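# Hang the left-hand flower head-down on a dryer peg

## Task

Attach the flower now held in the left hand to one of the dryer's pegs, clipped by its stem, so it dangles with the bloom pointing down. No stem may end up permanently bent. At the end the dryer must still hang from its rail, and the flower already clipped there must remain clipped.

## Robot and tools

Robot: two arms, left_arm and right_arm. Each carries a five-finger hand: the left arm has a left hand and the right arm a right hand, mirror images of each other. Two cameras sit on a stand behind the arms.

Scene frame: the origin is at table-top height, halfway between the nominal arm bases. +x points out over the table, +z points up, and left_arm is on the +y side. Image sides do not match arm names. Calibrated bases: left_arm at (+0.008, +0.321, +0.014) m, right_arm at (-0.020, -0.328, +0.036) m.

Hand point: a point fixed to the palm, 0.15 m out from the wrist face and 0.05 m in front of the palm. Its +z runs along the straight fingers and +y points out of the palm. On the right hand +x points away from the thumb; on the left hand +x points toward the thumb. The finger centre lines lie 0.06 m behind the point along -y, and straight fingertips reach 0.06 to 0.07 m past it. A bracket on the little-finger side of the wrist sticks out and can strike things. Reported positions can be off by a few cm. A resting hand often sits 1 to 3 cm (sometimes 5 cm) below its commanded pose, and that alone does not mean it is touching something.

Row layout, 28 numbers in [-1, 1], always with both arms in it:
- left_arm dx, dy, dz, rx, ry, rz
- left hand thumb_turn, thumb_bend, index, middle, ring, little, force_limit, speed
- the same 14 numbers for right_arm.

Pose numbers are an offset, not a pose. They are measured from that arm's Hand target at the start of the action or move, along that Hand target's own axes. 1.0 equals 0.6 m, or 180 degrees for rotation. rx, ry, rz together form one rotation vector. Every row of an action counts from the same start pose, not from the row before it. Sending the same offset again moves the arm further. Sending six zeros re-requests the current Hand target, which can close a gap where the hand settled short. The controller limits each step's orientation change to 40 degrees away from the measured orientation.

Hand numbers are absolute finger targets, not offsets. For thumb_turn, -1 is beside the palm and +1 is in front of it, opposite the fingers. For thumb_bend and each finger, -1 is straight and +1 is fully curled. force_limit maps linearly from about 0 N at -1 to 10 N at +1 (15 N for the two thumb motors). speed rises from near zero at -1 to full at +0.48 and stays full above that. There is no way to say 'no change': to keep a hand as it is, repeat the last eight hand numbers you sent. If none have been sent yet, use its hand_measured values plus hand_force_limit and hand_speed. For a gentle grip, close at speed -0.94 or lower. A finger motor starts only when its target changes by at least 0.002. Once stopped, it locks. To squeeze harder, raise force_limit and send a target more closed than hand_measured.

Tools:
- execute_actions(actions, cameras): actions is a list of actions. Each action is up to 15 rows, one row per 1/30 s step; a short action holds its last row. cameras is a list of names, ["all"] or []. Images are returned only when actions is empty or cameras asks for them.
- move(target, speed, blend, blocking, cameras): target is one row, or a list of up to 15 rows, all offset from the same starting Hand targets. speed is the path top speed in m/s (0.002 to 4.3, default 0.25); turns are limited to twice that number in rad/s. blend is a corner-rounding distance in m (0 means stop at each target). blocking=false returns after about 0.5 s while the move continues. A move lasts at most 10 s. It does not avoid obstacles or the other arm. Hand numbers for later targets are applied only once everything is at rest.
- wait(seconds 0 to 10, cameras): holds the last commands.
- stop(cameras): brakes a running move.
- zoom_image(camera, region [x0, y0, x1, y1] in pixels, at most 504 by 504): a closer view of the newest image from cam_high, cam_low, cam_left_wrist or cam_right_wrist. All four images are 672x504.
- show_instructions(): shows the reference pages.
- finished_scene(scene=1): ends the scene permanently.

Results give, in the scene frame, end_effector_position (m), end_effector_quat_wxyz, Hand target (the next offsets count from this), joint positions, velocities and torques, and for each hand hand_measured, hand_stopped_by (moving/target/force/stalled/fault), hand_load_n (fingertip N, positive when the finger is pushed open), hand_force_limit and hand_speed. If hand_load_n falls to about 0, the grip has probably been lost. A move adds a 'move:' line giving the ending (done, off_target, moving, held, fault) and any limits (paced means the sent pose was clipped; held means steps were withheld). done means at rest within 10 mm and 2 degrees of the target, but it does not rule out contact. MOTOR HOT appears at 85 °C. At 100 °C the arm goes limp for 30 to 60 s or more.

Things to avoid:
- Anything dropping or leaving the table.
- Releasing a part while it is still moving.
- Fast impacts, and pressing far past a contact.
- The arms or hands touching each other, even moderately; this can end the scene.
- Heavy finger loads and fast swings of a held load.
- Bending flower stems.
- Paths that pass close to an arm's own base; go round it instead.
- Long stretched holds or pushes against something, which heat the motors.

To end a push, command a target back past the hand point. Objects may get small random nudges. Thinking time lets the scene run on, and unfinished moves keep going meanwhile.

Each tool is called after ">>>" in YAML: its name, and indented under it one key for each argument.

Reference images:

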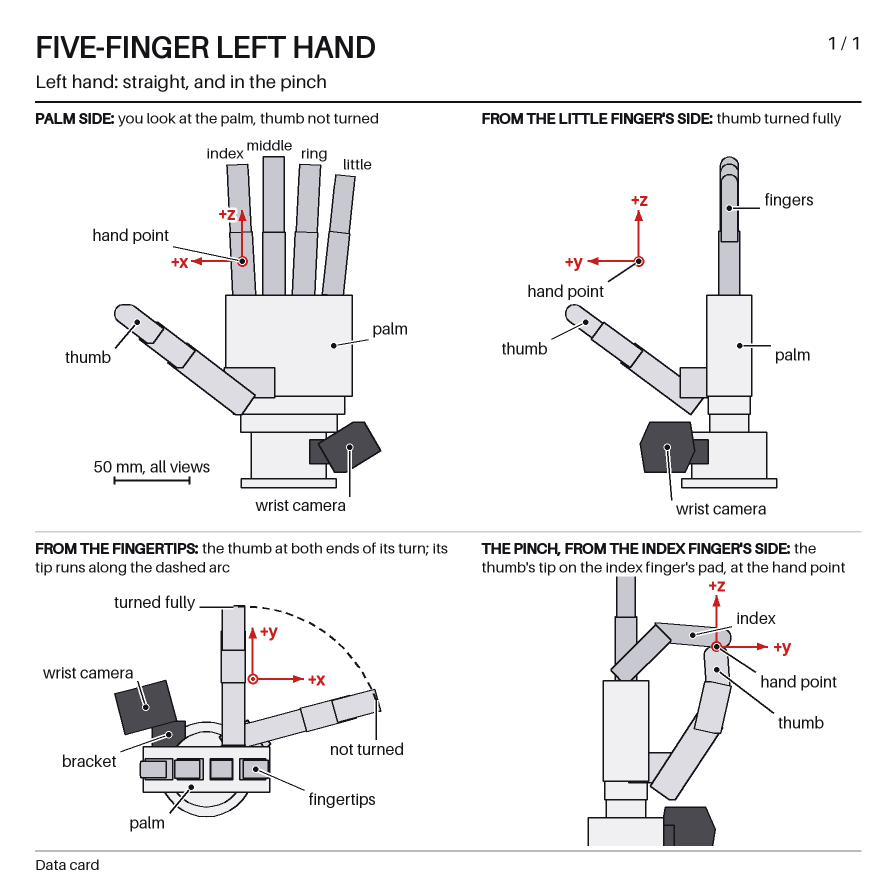

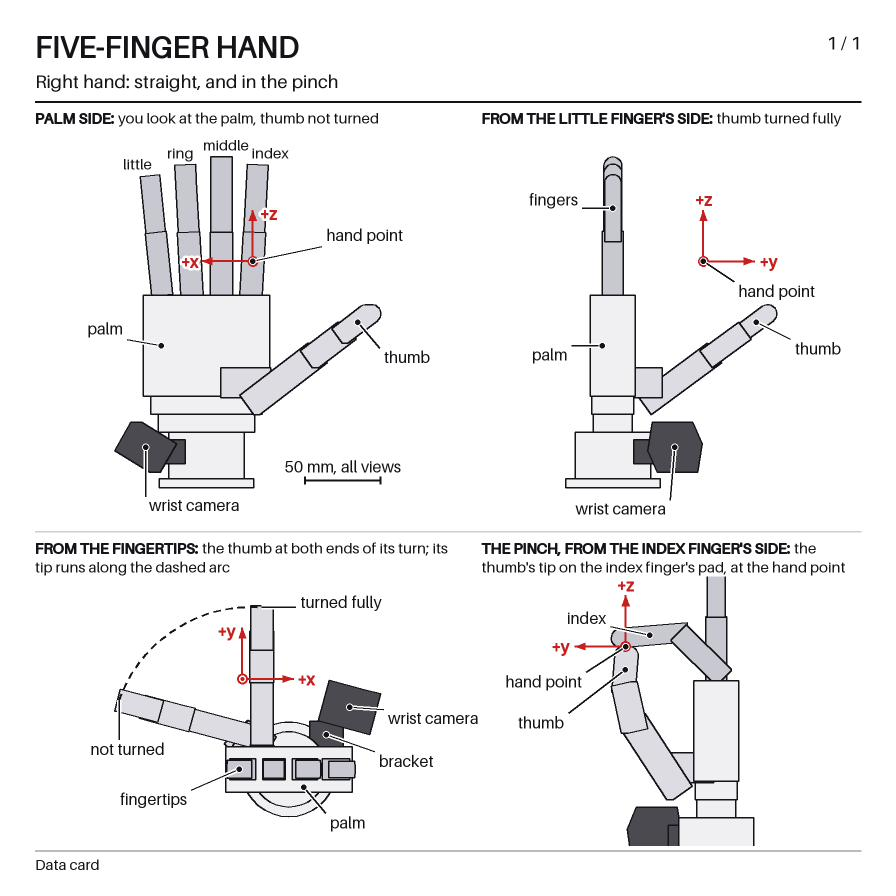

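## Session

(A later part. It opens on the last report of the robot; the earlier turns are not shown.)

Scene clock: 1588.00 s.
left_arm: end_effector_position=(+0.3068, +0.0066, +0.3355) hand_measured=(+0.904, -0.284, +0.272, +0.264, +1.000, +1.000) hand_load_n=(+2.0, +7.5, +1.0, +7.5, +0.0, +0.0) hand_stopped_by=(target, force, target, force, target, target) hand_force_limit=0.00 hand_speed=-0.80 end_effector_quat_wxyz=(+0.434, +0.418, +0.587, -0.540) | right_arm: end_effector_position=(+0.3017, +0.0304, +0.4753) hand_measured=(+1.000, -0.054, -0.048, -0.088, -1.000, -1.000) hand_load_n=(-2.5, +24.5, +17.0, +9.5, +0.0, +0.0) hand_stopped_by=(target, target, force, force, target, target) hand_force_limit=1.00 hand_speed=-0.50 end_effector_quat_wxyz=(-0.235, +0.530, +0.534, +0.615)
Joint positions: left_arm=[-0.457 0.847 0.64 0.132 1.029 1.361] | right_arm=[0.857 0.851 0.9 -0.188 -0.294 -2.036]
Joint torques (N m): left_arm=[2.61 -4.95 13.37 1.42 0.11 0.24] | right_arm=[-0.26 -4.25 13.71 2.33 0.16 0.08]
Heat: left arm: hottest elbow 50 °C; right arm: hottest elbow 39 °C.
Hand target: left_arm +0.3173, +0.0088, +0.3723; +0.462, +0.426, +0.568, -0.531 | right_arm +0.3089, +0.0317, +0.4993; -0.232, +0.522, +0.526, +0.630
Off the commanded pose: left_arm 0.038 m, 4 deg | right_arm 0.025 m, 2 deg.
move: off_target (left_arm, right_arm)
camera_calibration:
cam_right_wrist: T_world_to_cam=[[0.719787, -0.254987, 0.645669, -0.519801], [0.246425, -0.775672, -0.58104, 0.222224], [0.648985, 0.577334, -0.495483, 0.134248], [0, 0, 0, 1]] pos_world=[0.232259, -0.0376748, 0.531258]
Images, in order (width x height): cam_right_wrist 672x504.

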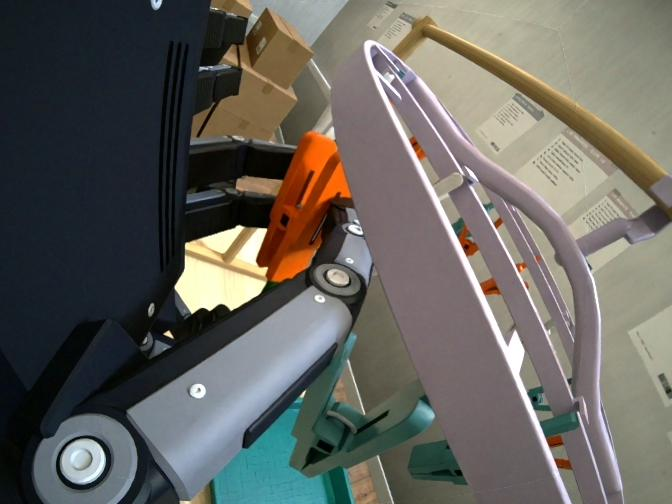

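>>> move:
  target: [0,0,0,0,0,0,0.904,-0.284,0.272,0.264,1,1,0,-0.8,0,0,0,0,0,0,1,-0.05,0.2,0.28,-1,-1,1,-0.2]
  speed: 0.04
  cameras: ["cam_right_wrist"]

>>> zoom_image:
  camera: "cam_right_wrist"
  region: [225, 220, 305, 300]

Scene clock: 1589.10 s.
left_arm: end_effector_position=(+0.3068, +0.0066, +0.3355) hand_measured=(+0.904, -0.284, +0.272, +0.264, +1.000, +1.000) hand_load_n=(+2.5, +8.0, +0.5, +7.0, +0.0, +0.0) hand_stopped_by=(target, force, target, force, target, target) hand_force_limit=0.00 hand_speed=-0.80 end_effector_quat_wxyz=(+0.434, +0.418, +0.587, -0.540) | right_arm: end_effector_position=(+0.3016, +0.0304, +0.4753) hand_measured=(+1.000, -0.054, -0.048, -0.066, -1.000, -1.000) hand_load_n=(+0.0, +28.5, +13.5, +17.5, +0.0, +0.0) hand_stopped_by=(target, target, force, force, target, target) hand_force_limit=1.00 hand_speed=-0.20 end_effector_quat_wxyz=(-0.235, +0.530, +0.534, +0.615)
Joint positions: left_arm=[-0.457 0.847 0.64 0.132 1.029 1.361] | right_arm=[0.857 0.851 0.9 -0.188 -0.294 -2.036]
Joint torques (N m): left_arm=[2.61 -4.95 13.37 1.42 0.11 0.24] | right_arm=[0.03 -4.13 13.72 2.22 0.14 0.07]
Heat: left arm: hottest elbow 50 °C; right arm: hottest elbow 39 °C.
Hand target: left_arm +0.3173, +0.0088, +0.3723; +0.462, +0.426, +0.568, -0.531 | right_arm +0.3089, +0.0317, +0.4993; -0.232, +0.522, +0.526, +0.630
Off the commanded pose: left_arm 0.038 m, 4 deg | right_arm 0.025 m, 2 deg.
move: off_target (left_arm, right_arm)
camera_calibration:
cam_right_wrist: T_world_to_cam=[[0.719884, -0.254711, 0.645669, -0.519715], [0.246743, -0.775559, -0.581056, 0.222267], [0.648756, 0.577608, -0.495465, 0.134308], [0, 0, 0, 1]] pos_world=[0.232159, -0.0375736, 0.531258]
Images, in order (width x height): cam_right_wrist 672x504.

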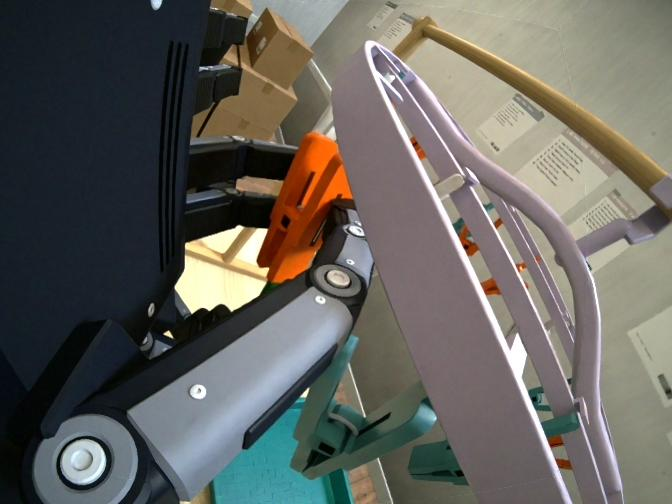

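Scaled by 6.300 from the camera's 672x504 image, which has a finer 960x720 frame.

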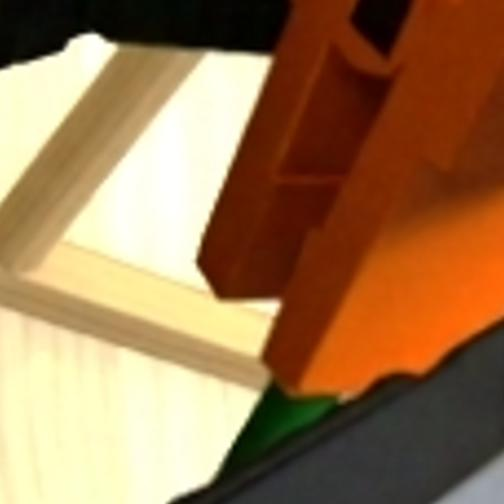

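>>> move:
  target: [-0.0066,0.0035,-0.0015,0,0,0,0.904,-0.284,0.272,0.264,1,1,0,-0.8,0,0,0,0,0,0,1,-0.05,0.2,0.28,-1,-1,1,-0.2]
  speed: 0.04
  cameras: ["cam_right_wrist"]

>>> zoom_image:
  camera: "cam_right_wrist"
  region: [225, 220, 305, 300]

Scene clock: 1590.60 s.
left_arm: end_effector_position=(+0.3070, +0.0078, +0.3360) hand_measured=(+0.904, -0.284, +0.272, +0.264, +1.000, +1.000) hand_load_n=(+2.5, +8.0, +1.0, +7.0, +0.0, +0.0) hand_stopped_by=(target, force, target, force, target, target) hand_force_limit=0.00 hand_speed=-0.80 end_effector_quat_wxyz=(+0.432, +0.418, +0.588, -0.541) | right_arm: end_effector_position=(+0.3015, +0.0305, +0.4753) hand_measured=(+1.000, -0.054, -0.048, -0.066, -1.000, -1.000) hand_load_n=(+0.0, +28.5, +13.5, +17.5, +0.0, +0.0) hand_stopped_by=(target, target, force, force, target, target) hand_force_limit=1.00 hand_speed=-0.20 end_effector_quat_wxyz=(-0.235, +0.530, +0.535, +0.615)
Joint positions: left_arm=[-0.451 0.847 0.644 0.122 1.037 1.361] | right_arm=[0.857 0.851 0.9 -0.188 -0.295 -2.036]
Joint torques (N m): left_arm=[2.84 -4.6 13.82 1.59 0.15 0.25] | right_arm=[-0.26 -3.84 13.65 2.22 0.19 0.09]
Heat: left arm: hottest elbow 50 °C; right arm: hottest elbow 39 °C.
Hand target: left_arm +0.3201, +0.0099, +0.3760; +0.462, +0.426, +0.568, -0.531 | right_arm +0.3089, +0.0318, +0.4993; -0.232, +0.522, +0.526, +0.630
Off the commanded pose: left_arm 0.042 m, 4 deg | right_arm 0.025 m, 2 deg.
move: off_target (left_arm, right_arm)
camera_calibration:
cam_right_wrist: T_world_to_cam=[[0.720141, -0.254242, 0.645568, -0.519702], [0.247246, -0.775327, -0.581151, 0.222211], [0.648279, 0.578125, -0.495485, 0.134448], [0, 0, 0, 1]] pos_world=[0.232158, -0.0375714, 0.531258]
Images, in order (width x height): cam_right_wrist 672x504.

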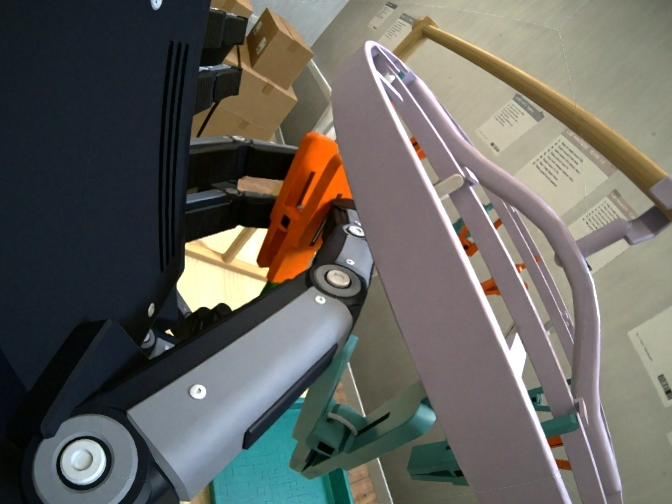

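Scaled by 6.300 from the camera's 672x504 image, which has a finer 960x720 frame.

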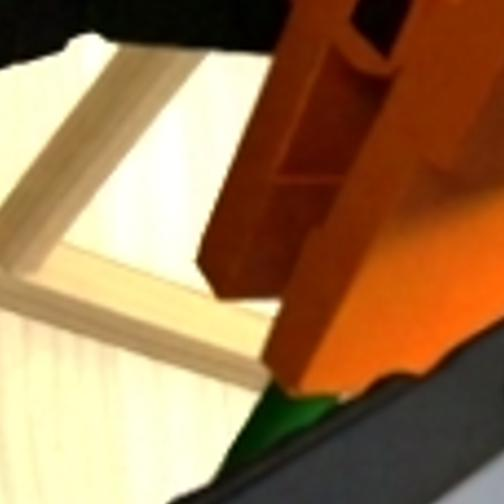

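>>> move:
  target:
    - [0.0163,0.0035,0.0001,0,0,0,0.904,-0.284,0.272,0.264,1,1,0,-0.8,0,0,0,0,0,0,1,-0.05,0.2,0.28,-1,-1,1,-0.2]
    - [0.0163,0.0035,0.0001,0,0,0,0.904,-0.284,0.272,0.264,1,1,0,-0.8,0,0,0,0,0,0,1,-0.05,0.2,-0.3,-1,-1,1,-0.7]
  speed: 0.04
  cameras: ["cam_right_wrist"]

>>> zoom_image:
  camera: "cam_right_wrist"
  region: [225, 220, 305, 300]

Scene clock: 1594.27 s.
left_arm: end_effector_position=(+0.3068, +0.0077, +0.3362) hand_measured=(+0.904, -0.284, +0.272, +0.264, +1.000, +1.000) hand_load_n=(+2.0, +7.5, +0.5, +8.0, +0.0, +0.0) hand_stopped_by=(target, force, target, force, target, target) hand_force_limit=0.00 hand_speed=-0.80 end_effector_quat_wxyz=(+0.432, +0.419, +0.588, -0.542) | right_arm: end_effector_position=(+0.3016, +0.0305, +0.4753) hand_measured=(+1.000, -0.054, -0.048, -0.300, -1.000, -1.000) hand_load_n=(-5.5, +20.0, +19.0, +0.0, +0.0, +0.0) hand_stopped_by=(target, target, force, target, target, target) hand_force_limit=1.00 hand_speed=-0.70 end_effector_quat_wxyz=(-0.235, +0.530, +0.534, +0.615)
Joint positions: left_arm=[-0.451 0.847 0.644 0.122 1.039 1.361] | right_arm=[0.857 0.851 0.9 -0.188 -0.294 -2.036]
Joint torques (N m): left_arm=[2.84 -3.96 12.26 2.51 0.08 0.26] | right_arm=[-0.21 -4.42 13.74 2.19 0.18 0.09]
Heat: left arm: hottest elbow 50 °C; right arm: hottest elbow 39 °C.
Hand target: left_arm +0.3201, +0.0099, +0.3659; +0.462, +0.426, +0.568, -0.531 | right_arm +0.3089, +0.0317, +0.4993; -0.232, +0.522, +0.526, +0.630
Off the commanded pose: left_arm 0.033 m, 4 deg | right_arm 0.025 m, 2 deg.
move: off_target (left_arm, right_arm); target 2's new numbers were sent with right_arm's hand 0.025 m and 2 deg from that target
camera_calibration:
cam_right_wrist: T_world_to_cam=[[0.720044, -0.254446, 0.645596, -0.519702], [0.24703, -0.775415, -0.581127, 0.222244], [0.64847, 0.577918, -0.495476, 0.134392], [0, 0, 0, 1]] pos_world=[0.232158, -0.0375723, 0.531258]
Images, in order (width x height): cam_right_wrist 672x504.

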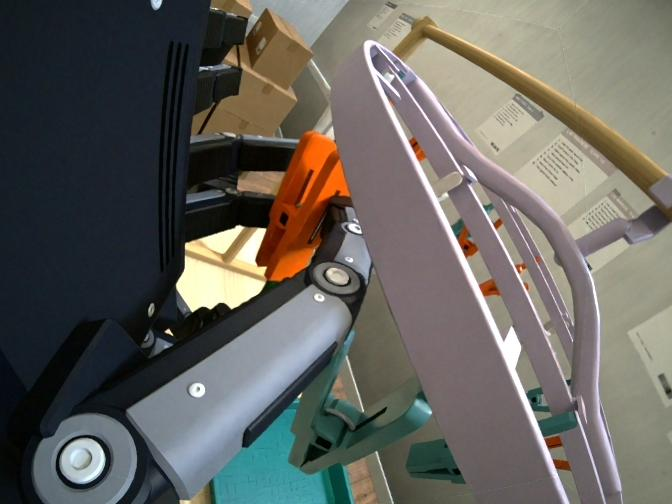

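Scaled by 6.300 from the camera's 672x504 image, which has a finer 960x720 frame.

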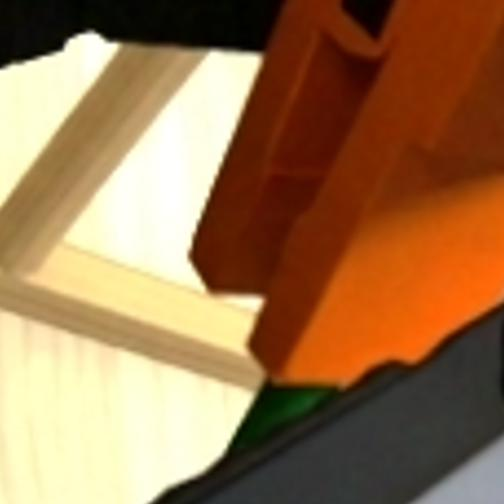

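>>> move:
  target:
    - [0,0,0,0,0,0,0.904,-0.284,0.272,0.264,1,1,0,-0.8,0,0,0,0,0,0,1,-0.05,-0.12,-0.3,-1,-1,1,-0.8]
    - [0,0,0,0,0,0,0.904,-0.284,0.272,0.264,1,1,0,-0.8,0,0,0,0,0,0,1,-0.05,-0.3,-0.3,-1,-1,1,-0.7]
  speed: 0.04
  cameras: ["cam_right_wrist","cam_high","cam_left_wrist"]

>>> zoom_image:
  camera: "cam_right_wrist"
  region: [225, 180, 345, 300]

>>> zoom_image:
  camera: "cam_left_wrist"
  region: [180, 0, 380, 200]

Scene clock: 1596.40 s.
left_arm: end_effector_position=(+0.3077, +0.0083, +0.3372) hand_measured=(+0.904, -0.284, +0.272, +0.264, +1.000, +1.000) hand_load_n=(+2.5, +8.0, +0.5, +6.5, +0.0, +0.0) hand_stopped_by=(target, force, target, force, target, target) hand_force_limit=0.00 hand_speed=-0.80 end_effector_quat_wxyz=(+0.434, +0.419, +0.587, -0.541) | right_arm: end_effector_position=(+0.3021, +0.0303, +0.4752) hand_measured=(+1.000, -0.050, -0.300, -0.300, -1.000, -1.000) hand_load_n=(+0.5, +0.0, +0.0, +0.0, +0.0, +0.0) hand_stopped_by=(target, target, target, target, target, target) hand_force_limit=1.00 hand_speed=-0.70 end_effector_quat_wxyz=(-0.234, +0.531, +0.534, +0.615)
Joint positions: left_arm=[-0.449 0.847 0.644 0.127 1.039 1.361] | right_arm=[0.857 0.852 0.9 -0.187 -0.292 -2.036]
Joint torques (N m): left_arm=[2.67 -3.9 12.26 2.35 0.08 0.26] | right_arm=[-0.44 -4.01 13.64 2.25 0.08 0.07]
Heat: left arm: hottest elbow 50 °C; right arm: hottest elbow 39 °C.
Hand target: left_arm +0.3200, +0.0098, +0.3659; +0.462, +0.426, +0.568, -0.531 | right_arm +0.3090, +0.0318, +0.4993; -0.232, +0.522, +0.526, +0.630
Off the commanded pose: left_arm 0.031 m, 4 deg | right_arm 0.025 m, 2 deg.
move: off_target (left_arm, right_arm); target 2's new numbers were sent with right_arm's hand 0.025 m and 2 deg from that target
camera_calibration:
cam_left_wrist: T_world_to_cam=[[-0.995336, -0.0921046, -0.0286819, 0.325347], [-0.0182933, 0.47214, -0.881334, 0.308149], [0.0947168, -0.876699, -0.471623, 0.252159], [0, 0, 0, 1]] pos_world=[0.305583, 0.105544, 0.399838]
cam_right_wrist: T_world_to_cam=[[0.719344, -0.255969, 0.645775, -0.519893], [0.245358, -0.776091, -0.580932, 0.222419], [0.64988, 0.576336, -0.495472, 0.133638], [0, 0, 0, 1]] pos_world=[0.232561, -0.0374793, 0.531158]
Images, in order (width x height): cam_high 672x504, cam_left_wrist 672x504, cam_right_wrist 672x504.

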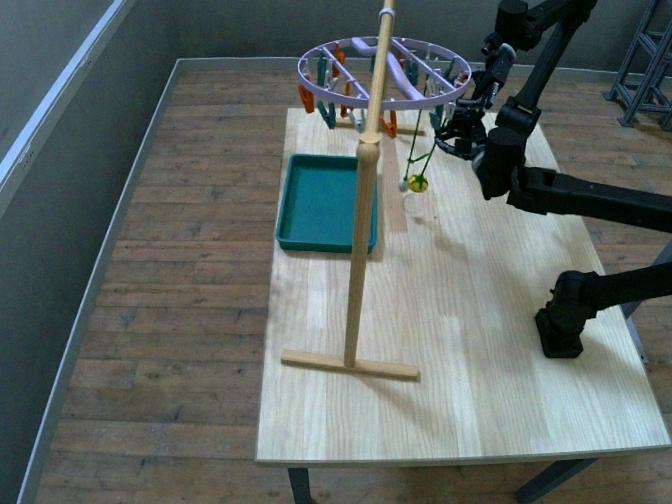

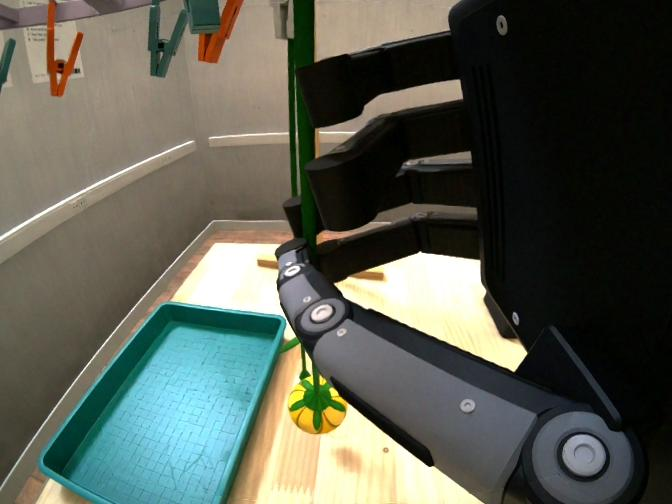

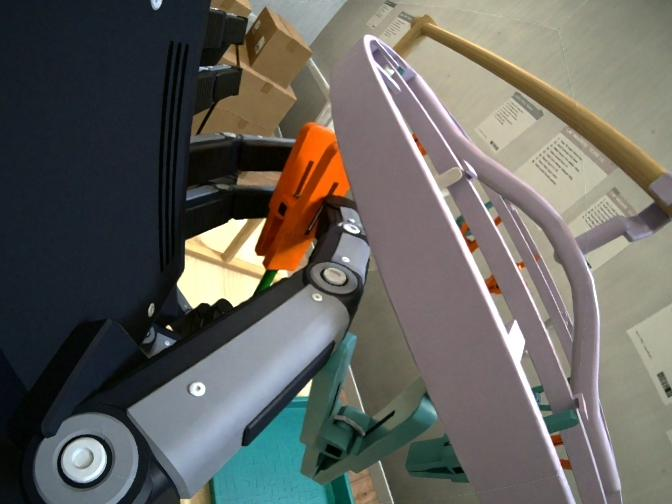

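Scaled by 4.200 from the camera's 672x504 image, which has a finer 960x720 frame.

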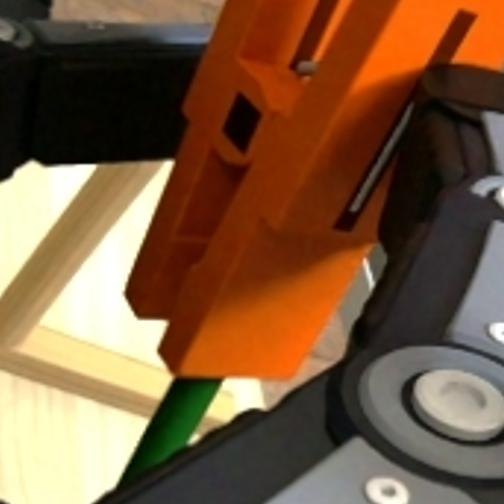

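Scaled by 2.520 from the camera's 672x504 image, which has a finer 960x720 frame.

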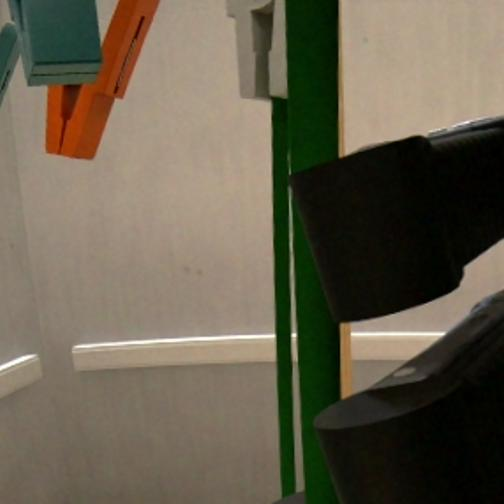

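>>> move:
  target:
    - [0,0,0,0,0,0,0.904,-0.284,0.272,0.264,1,1,0,-0.8,0,0,0,0,0,0,1,-0.05,-0.6,-0.6,-1,-1,1,-0.4]
    - [0,0,0,0,0,0,0.904,-0.284,0.272,0.264,1,1,0,-0.8,0,-0.06,0,0,0,0,1,-0.05,-0.6,-0.6,-1,-1,1,-0.4]
  speed: 0.05
  cameras: ["cam_right_wrist","cam_high"]

>>> zoom_image:
  camera: "cam_right_wrist"
  region: [225, 100, 425, 300]

Scene clock: 1599.33 s.
left_arm: end_effector_position=(+0.3080, +0.0085, +0.3373) hand_measured=(+0.904, -0.284, +0.272, +0.264, +1.000, +1.000) hand_load_n=(+2.0, +9.0, +0.5, +6.0, +0.0, +0.5) hand_stopped_by=(target, force, target, force, target, target) hand_force_limit=0.00 hand_speed=-0.80 end_effector_quat_wxyz=(+0.434, +0.418, +0.587, -0.541) | right_arm: end_effector_position=(+0.2849, +0.0426, +0.4822) hand_measured=(+1.000, -0.050, -0.600, -0.600, -1.000, -1.000) hand_load_n=(+0.0, -0.5, +0.0, +0.0, +0.0, +0.0) hand_stopped_by=(target, target, target, target, target, target) hand_force_limit=1.00 hand_speed=-0.40 end_effector_quat_wxyz=(-0.224, +0.527, +0.529, +0.626)
Joint positions: left_arm=[-0.448 0.847 0.644 0.127 1.039 1.361] | right_arm=[0.948 0.848 0.9 -0.17 -0.182 -2.036]
Joint torques (N m): left_arm=[2.67 -3.9 12.26 2.36 0.08 0.25] | right_arm=[1.38 -5.71 9.22 2.66 0.12 0.2]
Heat: left arm: hottest elbow 49 °C; right arm: hottest elbow 39 °C.
Hand target: left_arm +0.3201, +0.0099, +0.3659; +0.462, +0.426, +0.568, -0.531 | right_arm +0.2788, +0.0440, +0.4841; -0.232, +0.522, +0.526, +0.630
Off the commanded pose: left_arm 0.031 m, 4 deg | right_arm 0.007 m, 1 deg.
move: off_target (left_arm)
camera_calibration:
cam_right_wrist: T_world_to_cam=[[0.69833, -0.274539, 0.661033, -0.509453], [0.245254, -0.775839, -0.581312, 0.240373], [0.672448, 0.568069, -0.47446, 0.125077], [0, 0, 0, 1]] pos_world=[0.212706, -0.0244264, 0.535841]
Images, in order (width x height): cam_high 672x504, cam_right_wrist 672x504.

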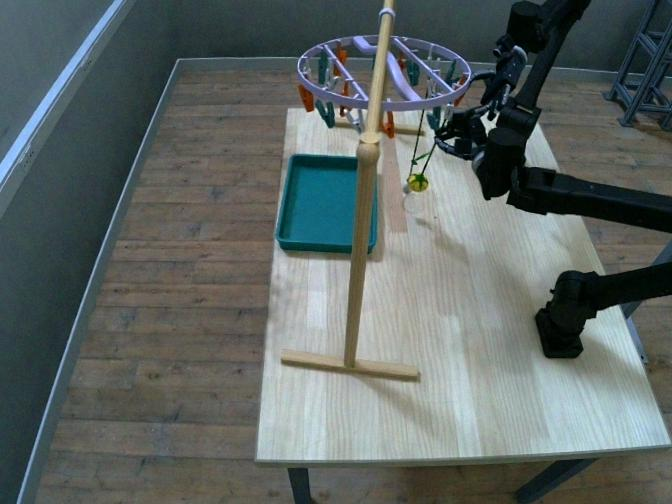

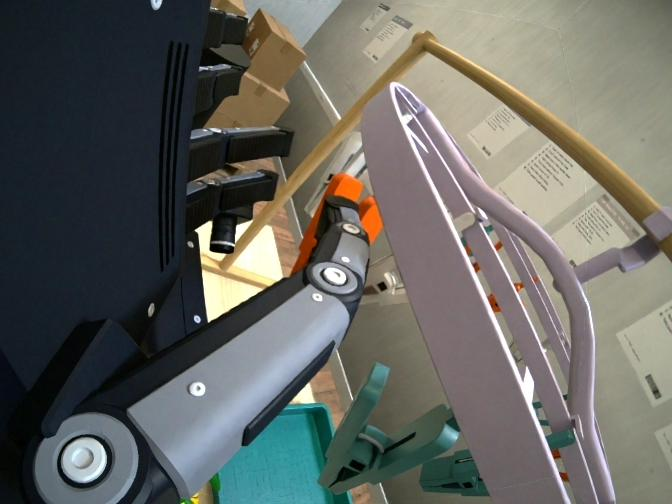

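Scaled by 2.520 from the camera's 672x504 image, which has a finer 960x720 frame.

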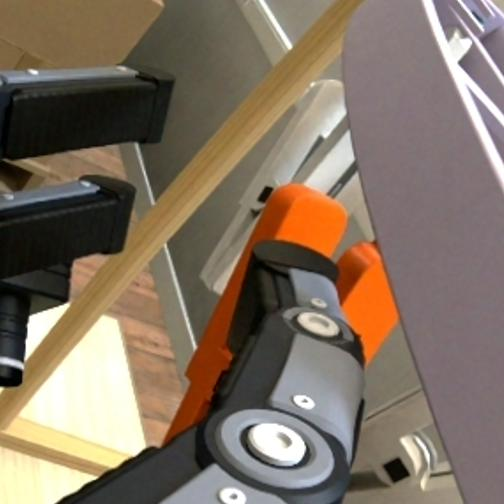

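>>> move:
  target: [0,0,0,0,0,0,0.904,-0.284,0.272,0.264,1,1,0,-0.8,0,-0.1,0,0,0,0,1,-0.05,-0.6,-0.6,-1,-1,1,-0.4]
  speed: 0.08
  cameras: ["cam_right_wrist","cam_high","cam_low"]

>>> zoom_image:
  camera: "cam_right_wrist"
  region: [280, 150, 480, 350]

>>> zoom_image:
  camera: "cam_high"
  region: [400, 50, 500, 200]

Scene clock: 1601.50 s.
left_arm: end_effector_position=(+0.3080, +0.0085, +0.3373) hand_measured=(+0.904, -0.284, +0.272, +0.264, +1.000, +1.000) hand_load_n=(+2.5, +8.5, +1.0, +6.0, +0.0, +0.0) hand_stopped_by=(target, force, target, force, target, target) hand_force_limit=0.00 hand_speed=-0.80 end_effector_quat_wxyz=(+0.434, +0.418, +0.587, -0.541) | right_arm: end_effector_position=(+0.2346, +0.0638, +0.4578) hand_measured=(+1.000, -0.050, -0.600, -0.600, -1.000, -1.000) hand_load_n=(+0.5, +0.0, +0.0, +0.0, +0.0, +0.0) hand_stopped_by=(target, target, target, target, target, target) hand_force_limit=1.00 hand_speed=-0.40 end_effector_quat_wxyz=(-0.222, +0.526, +0.531, +0.627)
Joint positions: left_arm=[-0.448 0.847 0.644 0.127 1.039 1.361] | right_arm=[1.147 0.825 0.823 -0.114 0.017 -2.019]
Joint torques (N m): left_arm=[2.61 -3.96 12.26 2.36 0.08 0.25] | right_arm=[1.67 -5.66 9.11 2.58 0.12 0.25]
Heat: left arm: hottest elbow 49 °C; right arm: hottest elbow 39 °C.
Hand target: left_arm +0.3201, +0.0099, +0.3659; +0.462, +0.426, +0.568, -0.531 | right_arm +0.2282, +0.0642, +0.4590; -0.232, +0.522, +0.526, +0.630
Off the commanded pose: left_arm 0.031 m, 4 deg | right_arm 0.006 m, 1 deg.
move: off_target (left_arm)
camera_calibration:
cam_right_wrist: T_world_to_cam=[[0.694097, -0.273297, 0.665987, -0.453774], [0.248328, -0.777449, -0.577846, 0.252756], [0.675694, 0.566464, -0.471758, 0.13332], [0, 0, 0, 1]] pos_world=[0.162113, -0.00303064, 0.511157]
Images, in order (width x height): cam_high 672x504, cam_low 672x504, cam_right_wrist 672x504.

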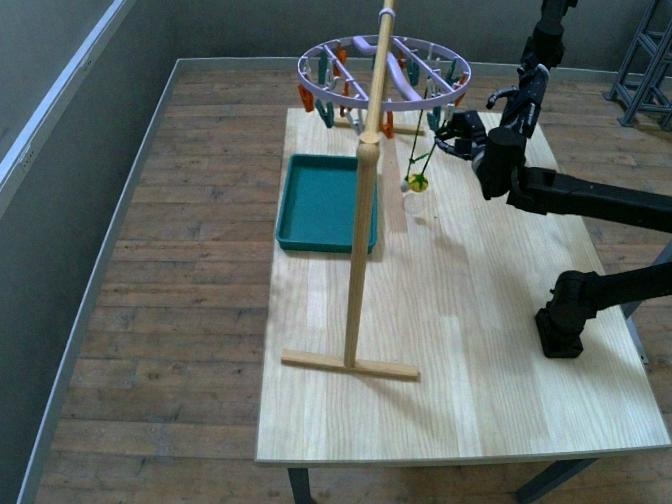

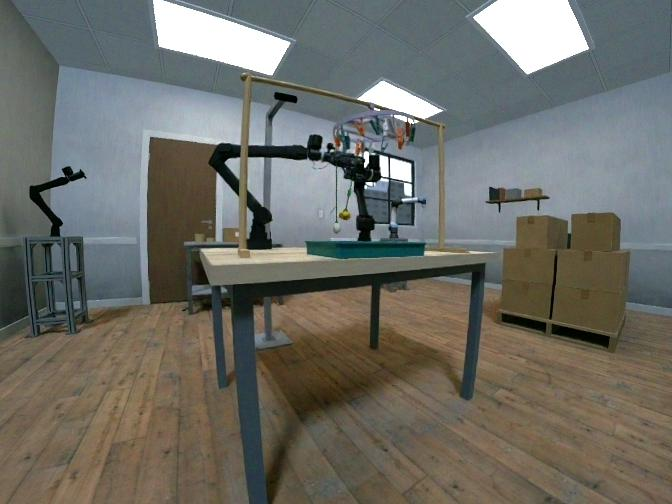

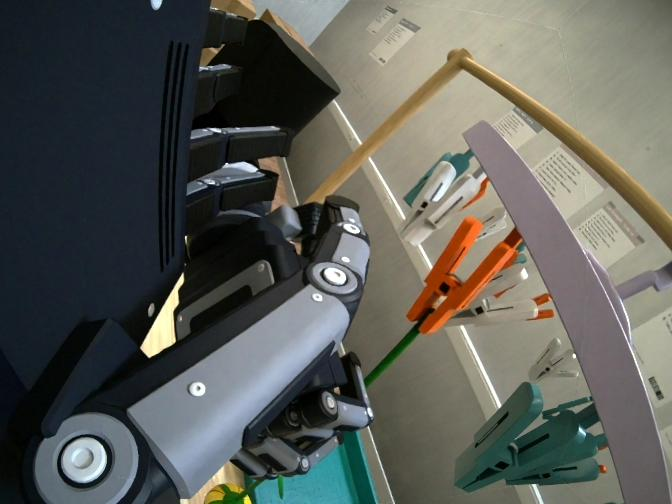

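Scaled by 2.520 from the camera's 672x504 image, which has a finer 960x720 frame.

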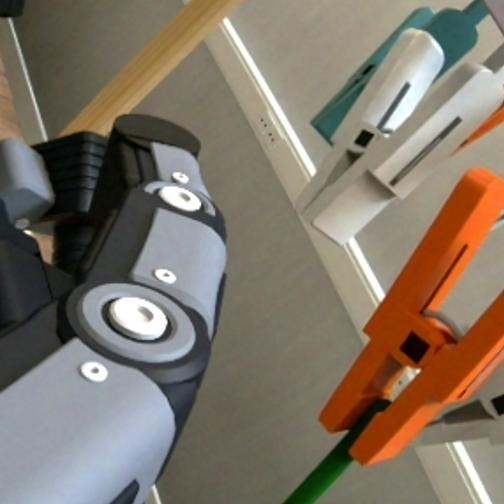

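Scaled by 3.360 from the camera's 672x504 image, which has a finer 960x720 frame.

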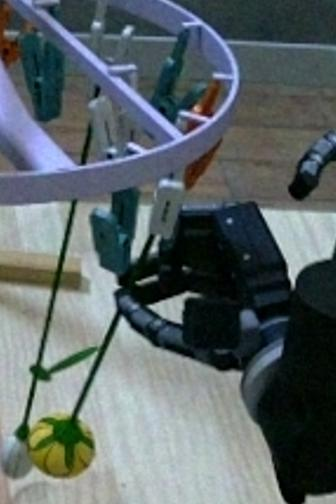

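>>> zoom_image:
  camera: "cam_right_wrist"
  region: [395, 270, 465, 340]

Scaled by 7.200 from the camera's 672x504 image, which has a finer 960x720 frame.

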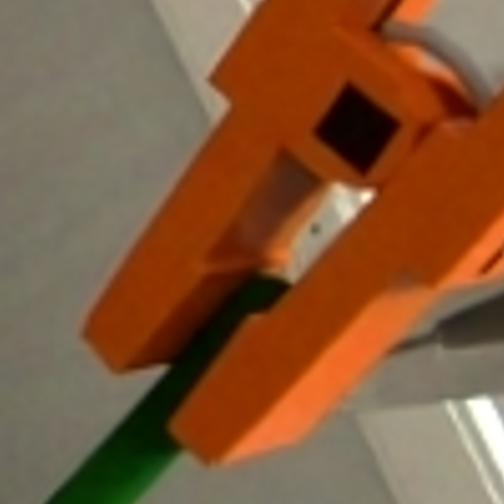

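>>> move:
  target: [0.0693,-0.0058,0.0040,0,0,0,0.904,-0.284,0.272,0.264,1,1,0,-0.8,0,0,0,0,0,0,1,-0.05,-0.6,-0.6,-1,-1,1,-0.4]
  speed: 0.03
  cameras: ["cam_right_wrist","cam_high"]

>>> zoom_image:
  camera: "cam_right_wrist"
  region: [340, 200, 540, 400]

Scene clock: 1606.33 s.
left_arm: end_effector_position=(+0.3115, +0.0109, +0.3299) hand_measured=(+0.904, -0.284, +0.272, +0.264, +1.000, +1.000) hand_load_n=(+2.0, +8.5, +1.0, +7.0, +0.0, +0.0) hand_stopped_by=(target, force, target, force, target, target) hand_force_limit=0.00 hand_speed=-0.80 end_effector_quat_wxyz=(+0.461, +0.419, +0.574, -0.531) | right_arm: end_effector_position=(+0.2345, +0.0639, +0.4578) hand_measured=(+1.000, -0.050, -0.600, -0.600, -1.000, -1.000) hand_load_n=(+0.5, +0.0, +0.0, +0.0, +0.0, +0.0) hand_stopped_by=(target, target, target, target, target, target) hand_force_limit=1.00 hand_speed=-0.40 end_effector_quat_wxyz=(-0.222, +0.525, +0.531, +0.627)
Joint positions: left_arm=[-0.448 0.847 0.591 0.237 1.013 1.361] | right_arm=[1.147 0.825 0.823 -0.114 0.017 -2.019]
Joint torques (N m): left_arm=[-0.03 -3.55 8.29 2.41 -0.1 0.23] | right_arm=[1.61 -5.71 9.13 2.74 0.14 0.27]
Heat: left arm: hottest elbow 48 °C; right arm: hottest elbow 39 °C.
Hand target: left_arm +0.3082, +0.0070, +0.3261; +0.462, +0.426, +0.568, -0.531 | right_arm +0.2281, +0.0643, +0.4590; -0.232, +0.522, +0.526, +0.630
Off the commanded pose: left_arm 0.006 m, 1 deg | right_arm 0.006 m, 1 deg.
move: done
camera_calibration:
cam_right_wrist: T_world_to_cam=[[0.69423, -0.273009, 0.665966, -0.453617], [0.248605, -0.77737, -0.577834, 0.252834], [0.675456, 0.566712, -0.471802, 0.13346], [0, 0, 0, 1]] pos_world=[0.161912, -0.0029295, 0.511156]
Images, in order (width x height): cam_high 672x504, cam_right_wrist 672x504.

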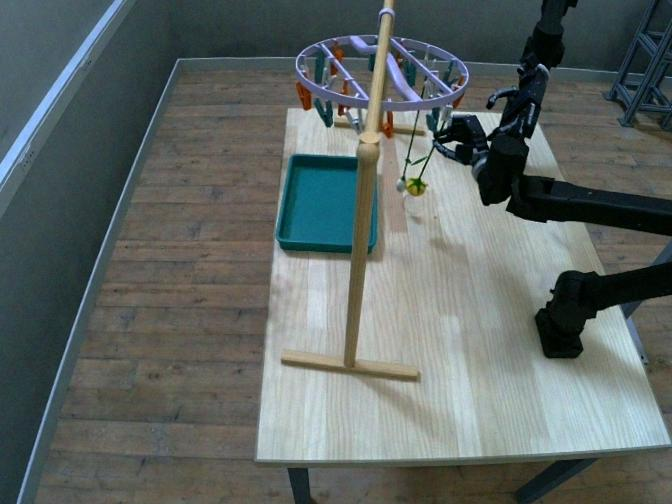

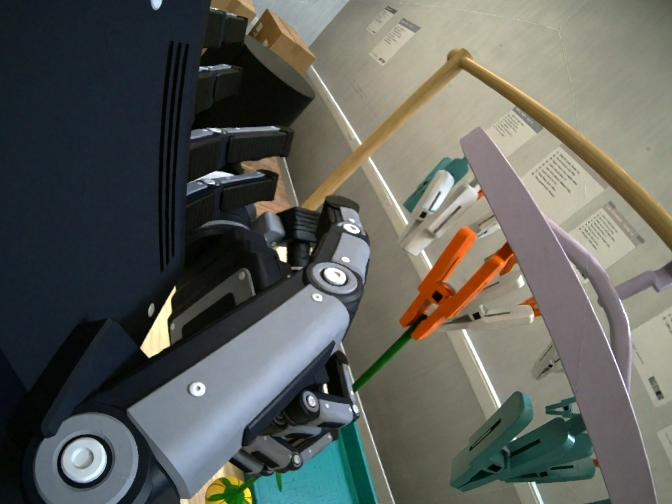

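Scaled by 2.520 from the camera's 672x504 image, which has a finer 960x720 frame.

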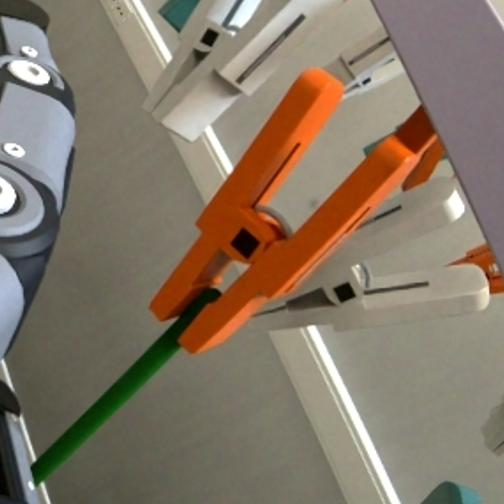

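>>> move:
  target: [0.0137,0.0075,0.0072,0,0,0,0.904,-0.284,0.272,0.264,1,1,0,-0.8,0,0,0,0,0,0,1,-0.05,-0.6,-0.6,-1,-1,1,-0.4]
  speed: 0.03
  cameras: ["cam_right_wrist","cam_left_wrist"]

>>> zoom_image:
  camera: "cam_right_wrist"
  region: [340, 200, 540, 400]

Scene clock: 1608.93 s.
left_arm: end_effector_position=(+0.3140, +0.0081, +0.3239) hand_measured=(+0.904, -0.284, +0.272, +0.264, +1.000, +1.000) hand_load_n=(+2.0, +8.5, +0.5, +7.0, +0.0, +0.0) hand_stopped_by=(target, force, target, force, target, target) hand_force_limit=0.00 hand_speed=-0.80 end_effector_quat_wxyz=(+0.465, +0.419, +0.572, -0.530) | right_arm: end_effector_position=(+0.2345, +0.0639, +0.4578) hand_measured=(+1.000, -0.050, -0.600, -0.600, -1.000, -1.000) hand_load_n=(+0.5, +0.0, +0.0, +0.0, +0.0, +0.5) hand_stopped_by=(target, target, target, target, target, target) hand_force_limit=1.00 hand_speed=-0.40 end_effector_quat_wxyz=(-0.222, +0.525, +0.531, +0.627)
Joint positions: left_arm=[-0.454 0.865 0.579 0.276 1.005 1.361] | right_arm=[1.147 0.825 0.823 -0.114 0.017 -2.019]
Joint torques (N m): left_arm=[-0.21 -3.02 8.24 2.47 -0.11 0.24] | right_arm=[1.38 -5.71 9.13 2.62 0.14 0.26]
Heat: left arm: hottest elbow 48 °C; right arm: hottest elbow 39 °C.
Hand target: left_arm +0.3111, +0.0029, +0.3170; +0.462, +0.426, +0.568, -0.531 | right_arm +0.2281, +0.0643, +0.4590; -0.232, +0.522, +0.526, +0.630
Off the commanded pose: left_arm 0.009 m, 1 deg | right_arm 0.006 m, 1 deg.
move: done
camera_calibration:
cam_left_wrist: T_world_to_cam=[[-0.988974, -0.122113, -0.0837844, 0.347329], [0.0206187, 0.44671, -0.894441, 0.288842], [0.14665, -0.886306, -0.439266, 0.21848], [0, 0, 0, 1]] pos_world=[0.305503, 0.107024, 0.383424]
cam_right_wrist: T_world_to_cam=[[0.69423, -0.273009, 0.665966, -0.453617], [0.248605, -0.77737, -0.577834, 0.252834], [0.675456, 0.566712, -0.471802, 0.13346], [0, 0, 0, 1]] pos_world=[0.161912, -0.0029295, 0.511156]
Images, in order (width x height): cam_left_wrist 672x504, cam_right_wrist 672x504.

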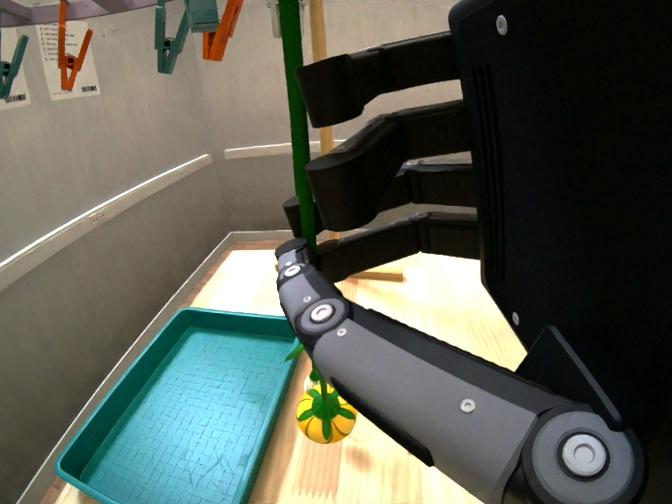

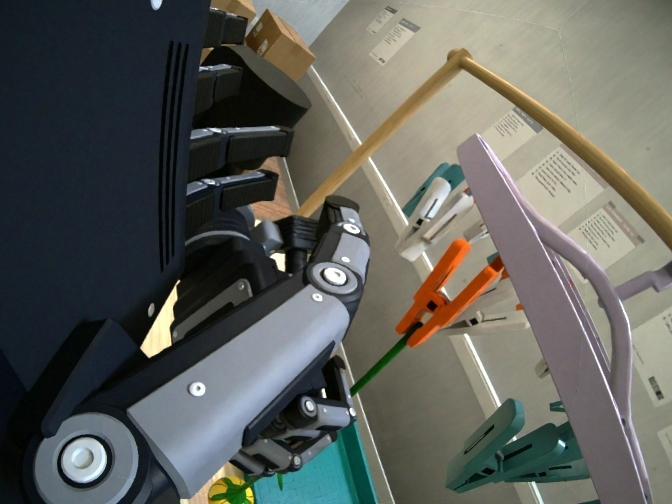

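Scaled by 2.520 from the camera's 672x504 image, which has a finer 960x720 frame.

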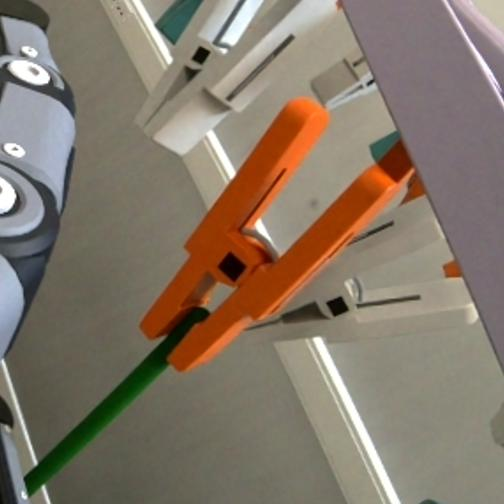

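>>> move:
  target: [0.0080,0.0010,0.0018,0,0,0,0.904,-0.284,0.272,0.264,1,1,0,-0.8,0,0,0,0,0,0,1,-0.05,-0.6,-0.6,-1,-1,1,-0.4]
  speed: 0.03
  cameras: ["cam_right_wrist"]

>>> zoom_image:
  camera: "cam_right_wrist"
  region: [340, 200, 540, 400]

Scene clock: 1612.20 s.
left_arm: end_effector_position=(+0.3144, +0.0077, +0.3195) hand_measured=(+0.904, -0.284, +0.272, +0.264, +1.000, +1.000) hand_load_n=(+2.0, +8.5, +0.5, +7.0, +0.0, +0.0) hand_stopped_by=(target, force, target, force, target, target) hand_force_limit=0.00 hand_speed=-0.80 end_effector_quat_wxyz=(+0.465, +0.419, +0.572, -0.530) | right_arm: end_effector_position=(+0.2345, +0.0639, +0.4578) hand_measured=(+1.000, -0.050, -0.600, -0.600, -1.000, -1.000) hand_load_n=(+0.0, +0.0, +0.0, +0.0, +0.0, +0.0) hand_stopped_by=(target, target, target, target, target, target) hand_force_limit=1.00 hand_speed=-0.40 end_effector_quat_wxyz=(-0.222, +0.525, +0.531, +0.627)
Joint positions: left_arm=[-0.456 0.871 0.569 0.293 1.001 1.361] | right_arm=[1.147 0.825 0.823 -0.114 0.017 -2.019]
Joint torques (N m): left_arm=[-0.38 -2.96 8.18 2.44 -0.11 0.24] | right_arm=[1.85 -5.89 9.18 2.61 0.13 0.28]
Heat: left arm: hottest elbow 48 °C; right arm: hottest elbow 39 °C.
Hand target: left_arm +0.3107, +0.0019, +0.3120; +0.462, +0.426, +0.568, -0.531 | right_arm +0.2281, +0.0643, +0.4590; -0.232, +0.522, +0.526, +0.630
Off the commanded pose: left_arm 0.010 m, 1 deg | right_arm 0.006 m, 1 deg.
move: done
camera_calibration:
cam_right_wrist: T_world_to_cam=[[0.69423, -0.273009, 0.665966, -0.453617], [0.248605, -0.77737, -0.577834, 0.252834], [0.675456, 0.566712, -0.471802, 0.13346], [0, 0, 0, 1]] pos_world=[0.161912, -0.0029295, 0.511156]
Images, in order (width x height): cam_right_wrist 672x504.

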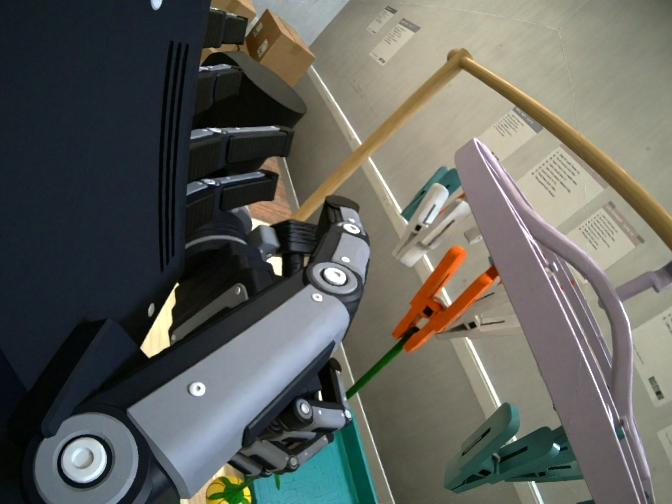

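Scaled by 2.520 from the camera's 672x504 image, which has a finer 960x720 frame.

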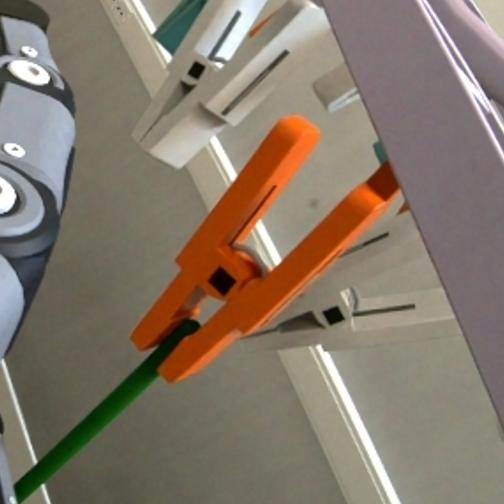

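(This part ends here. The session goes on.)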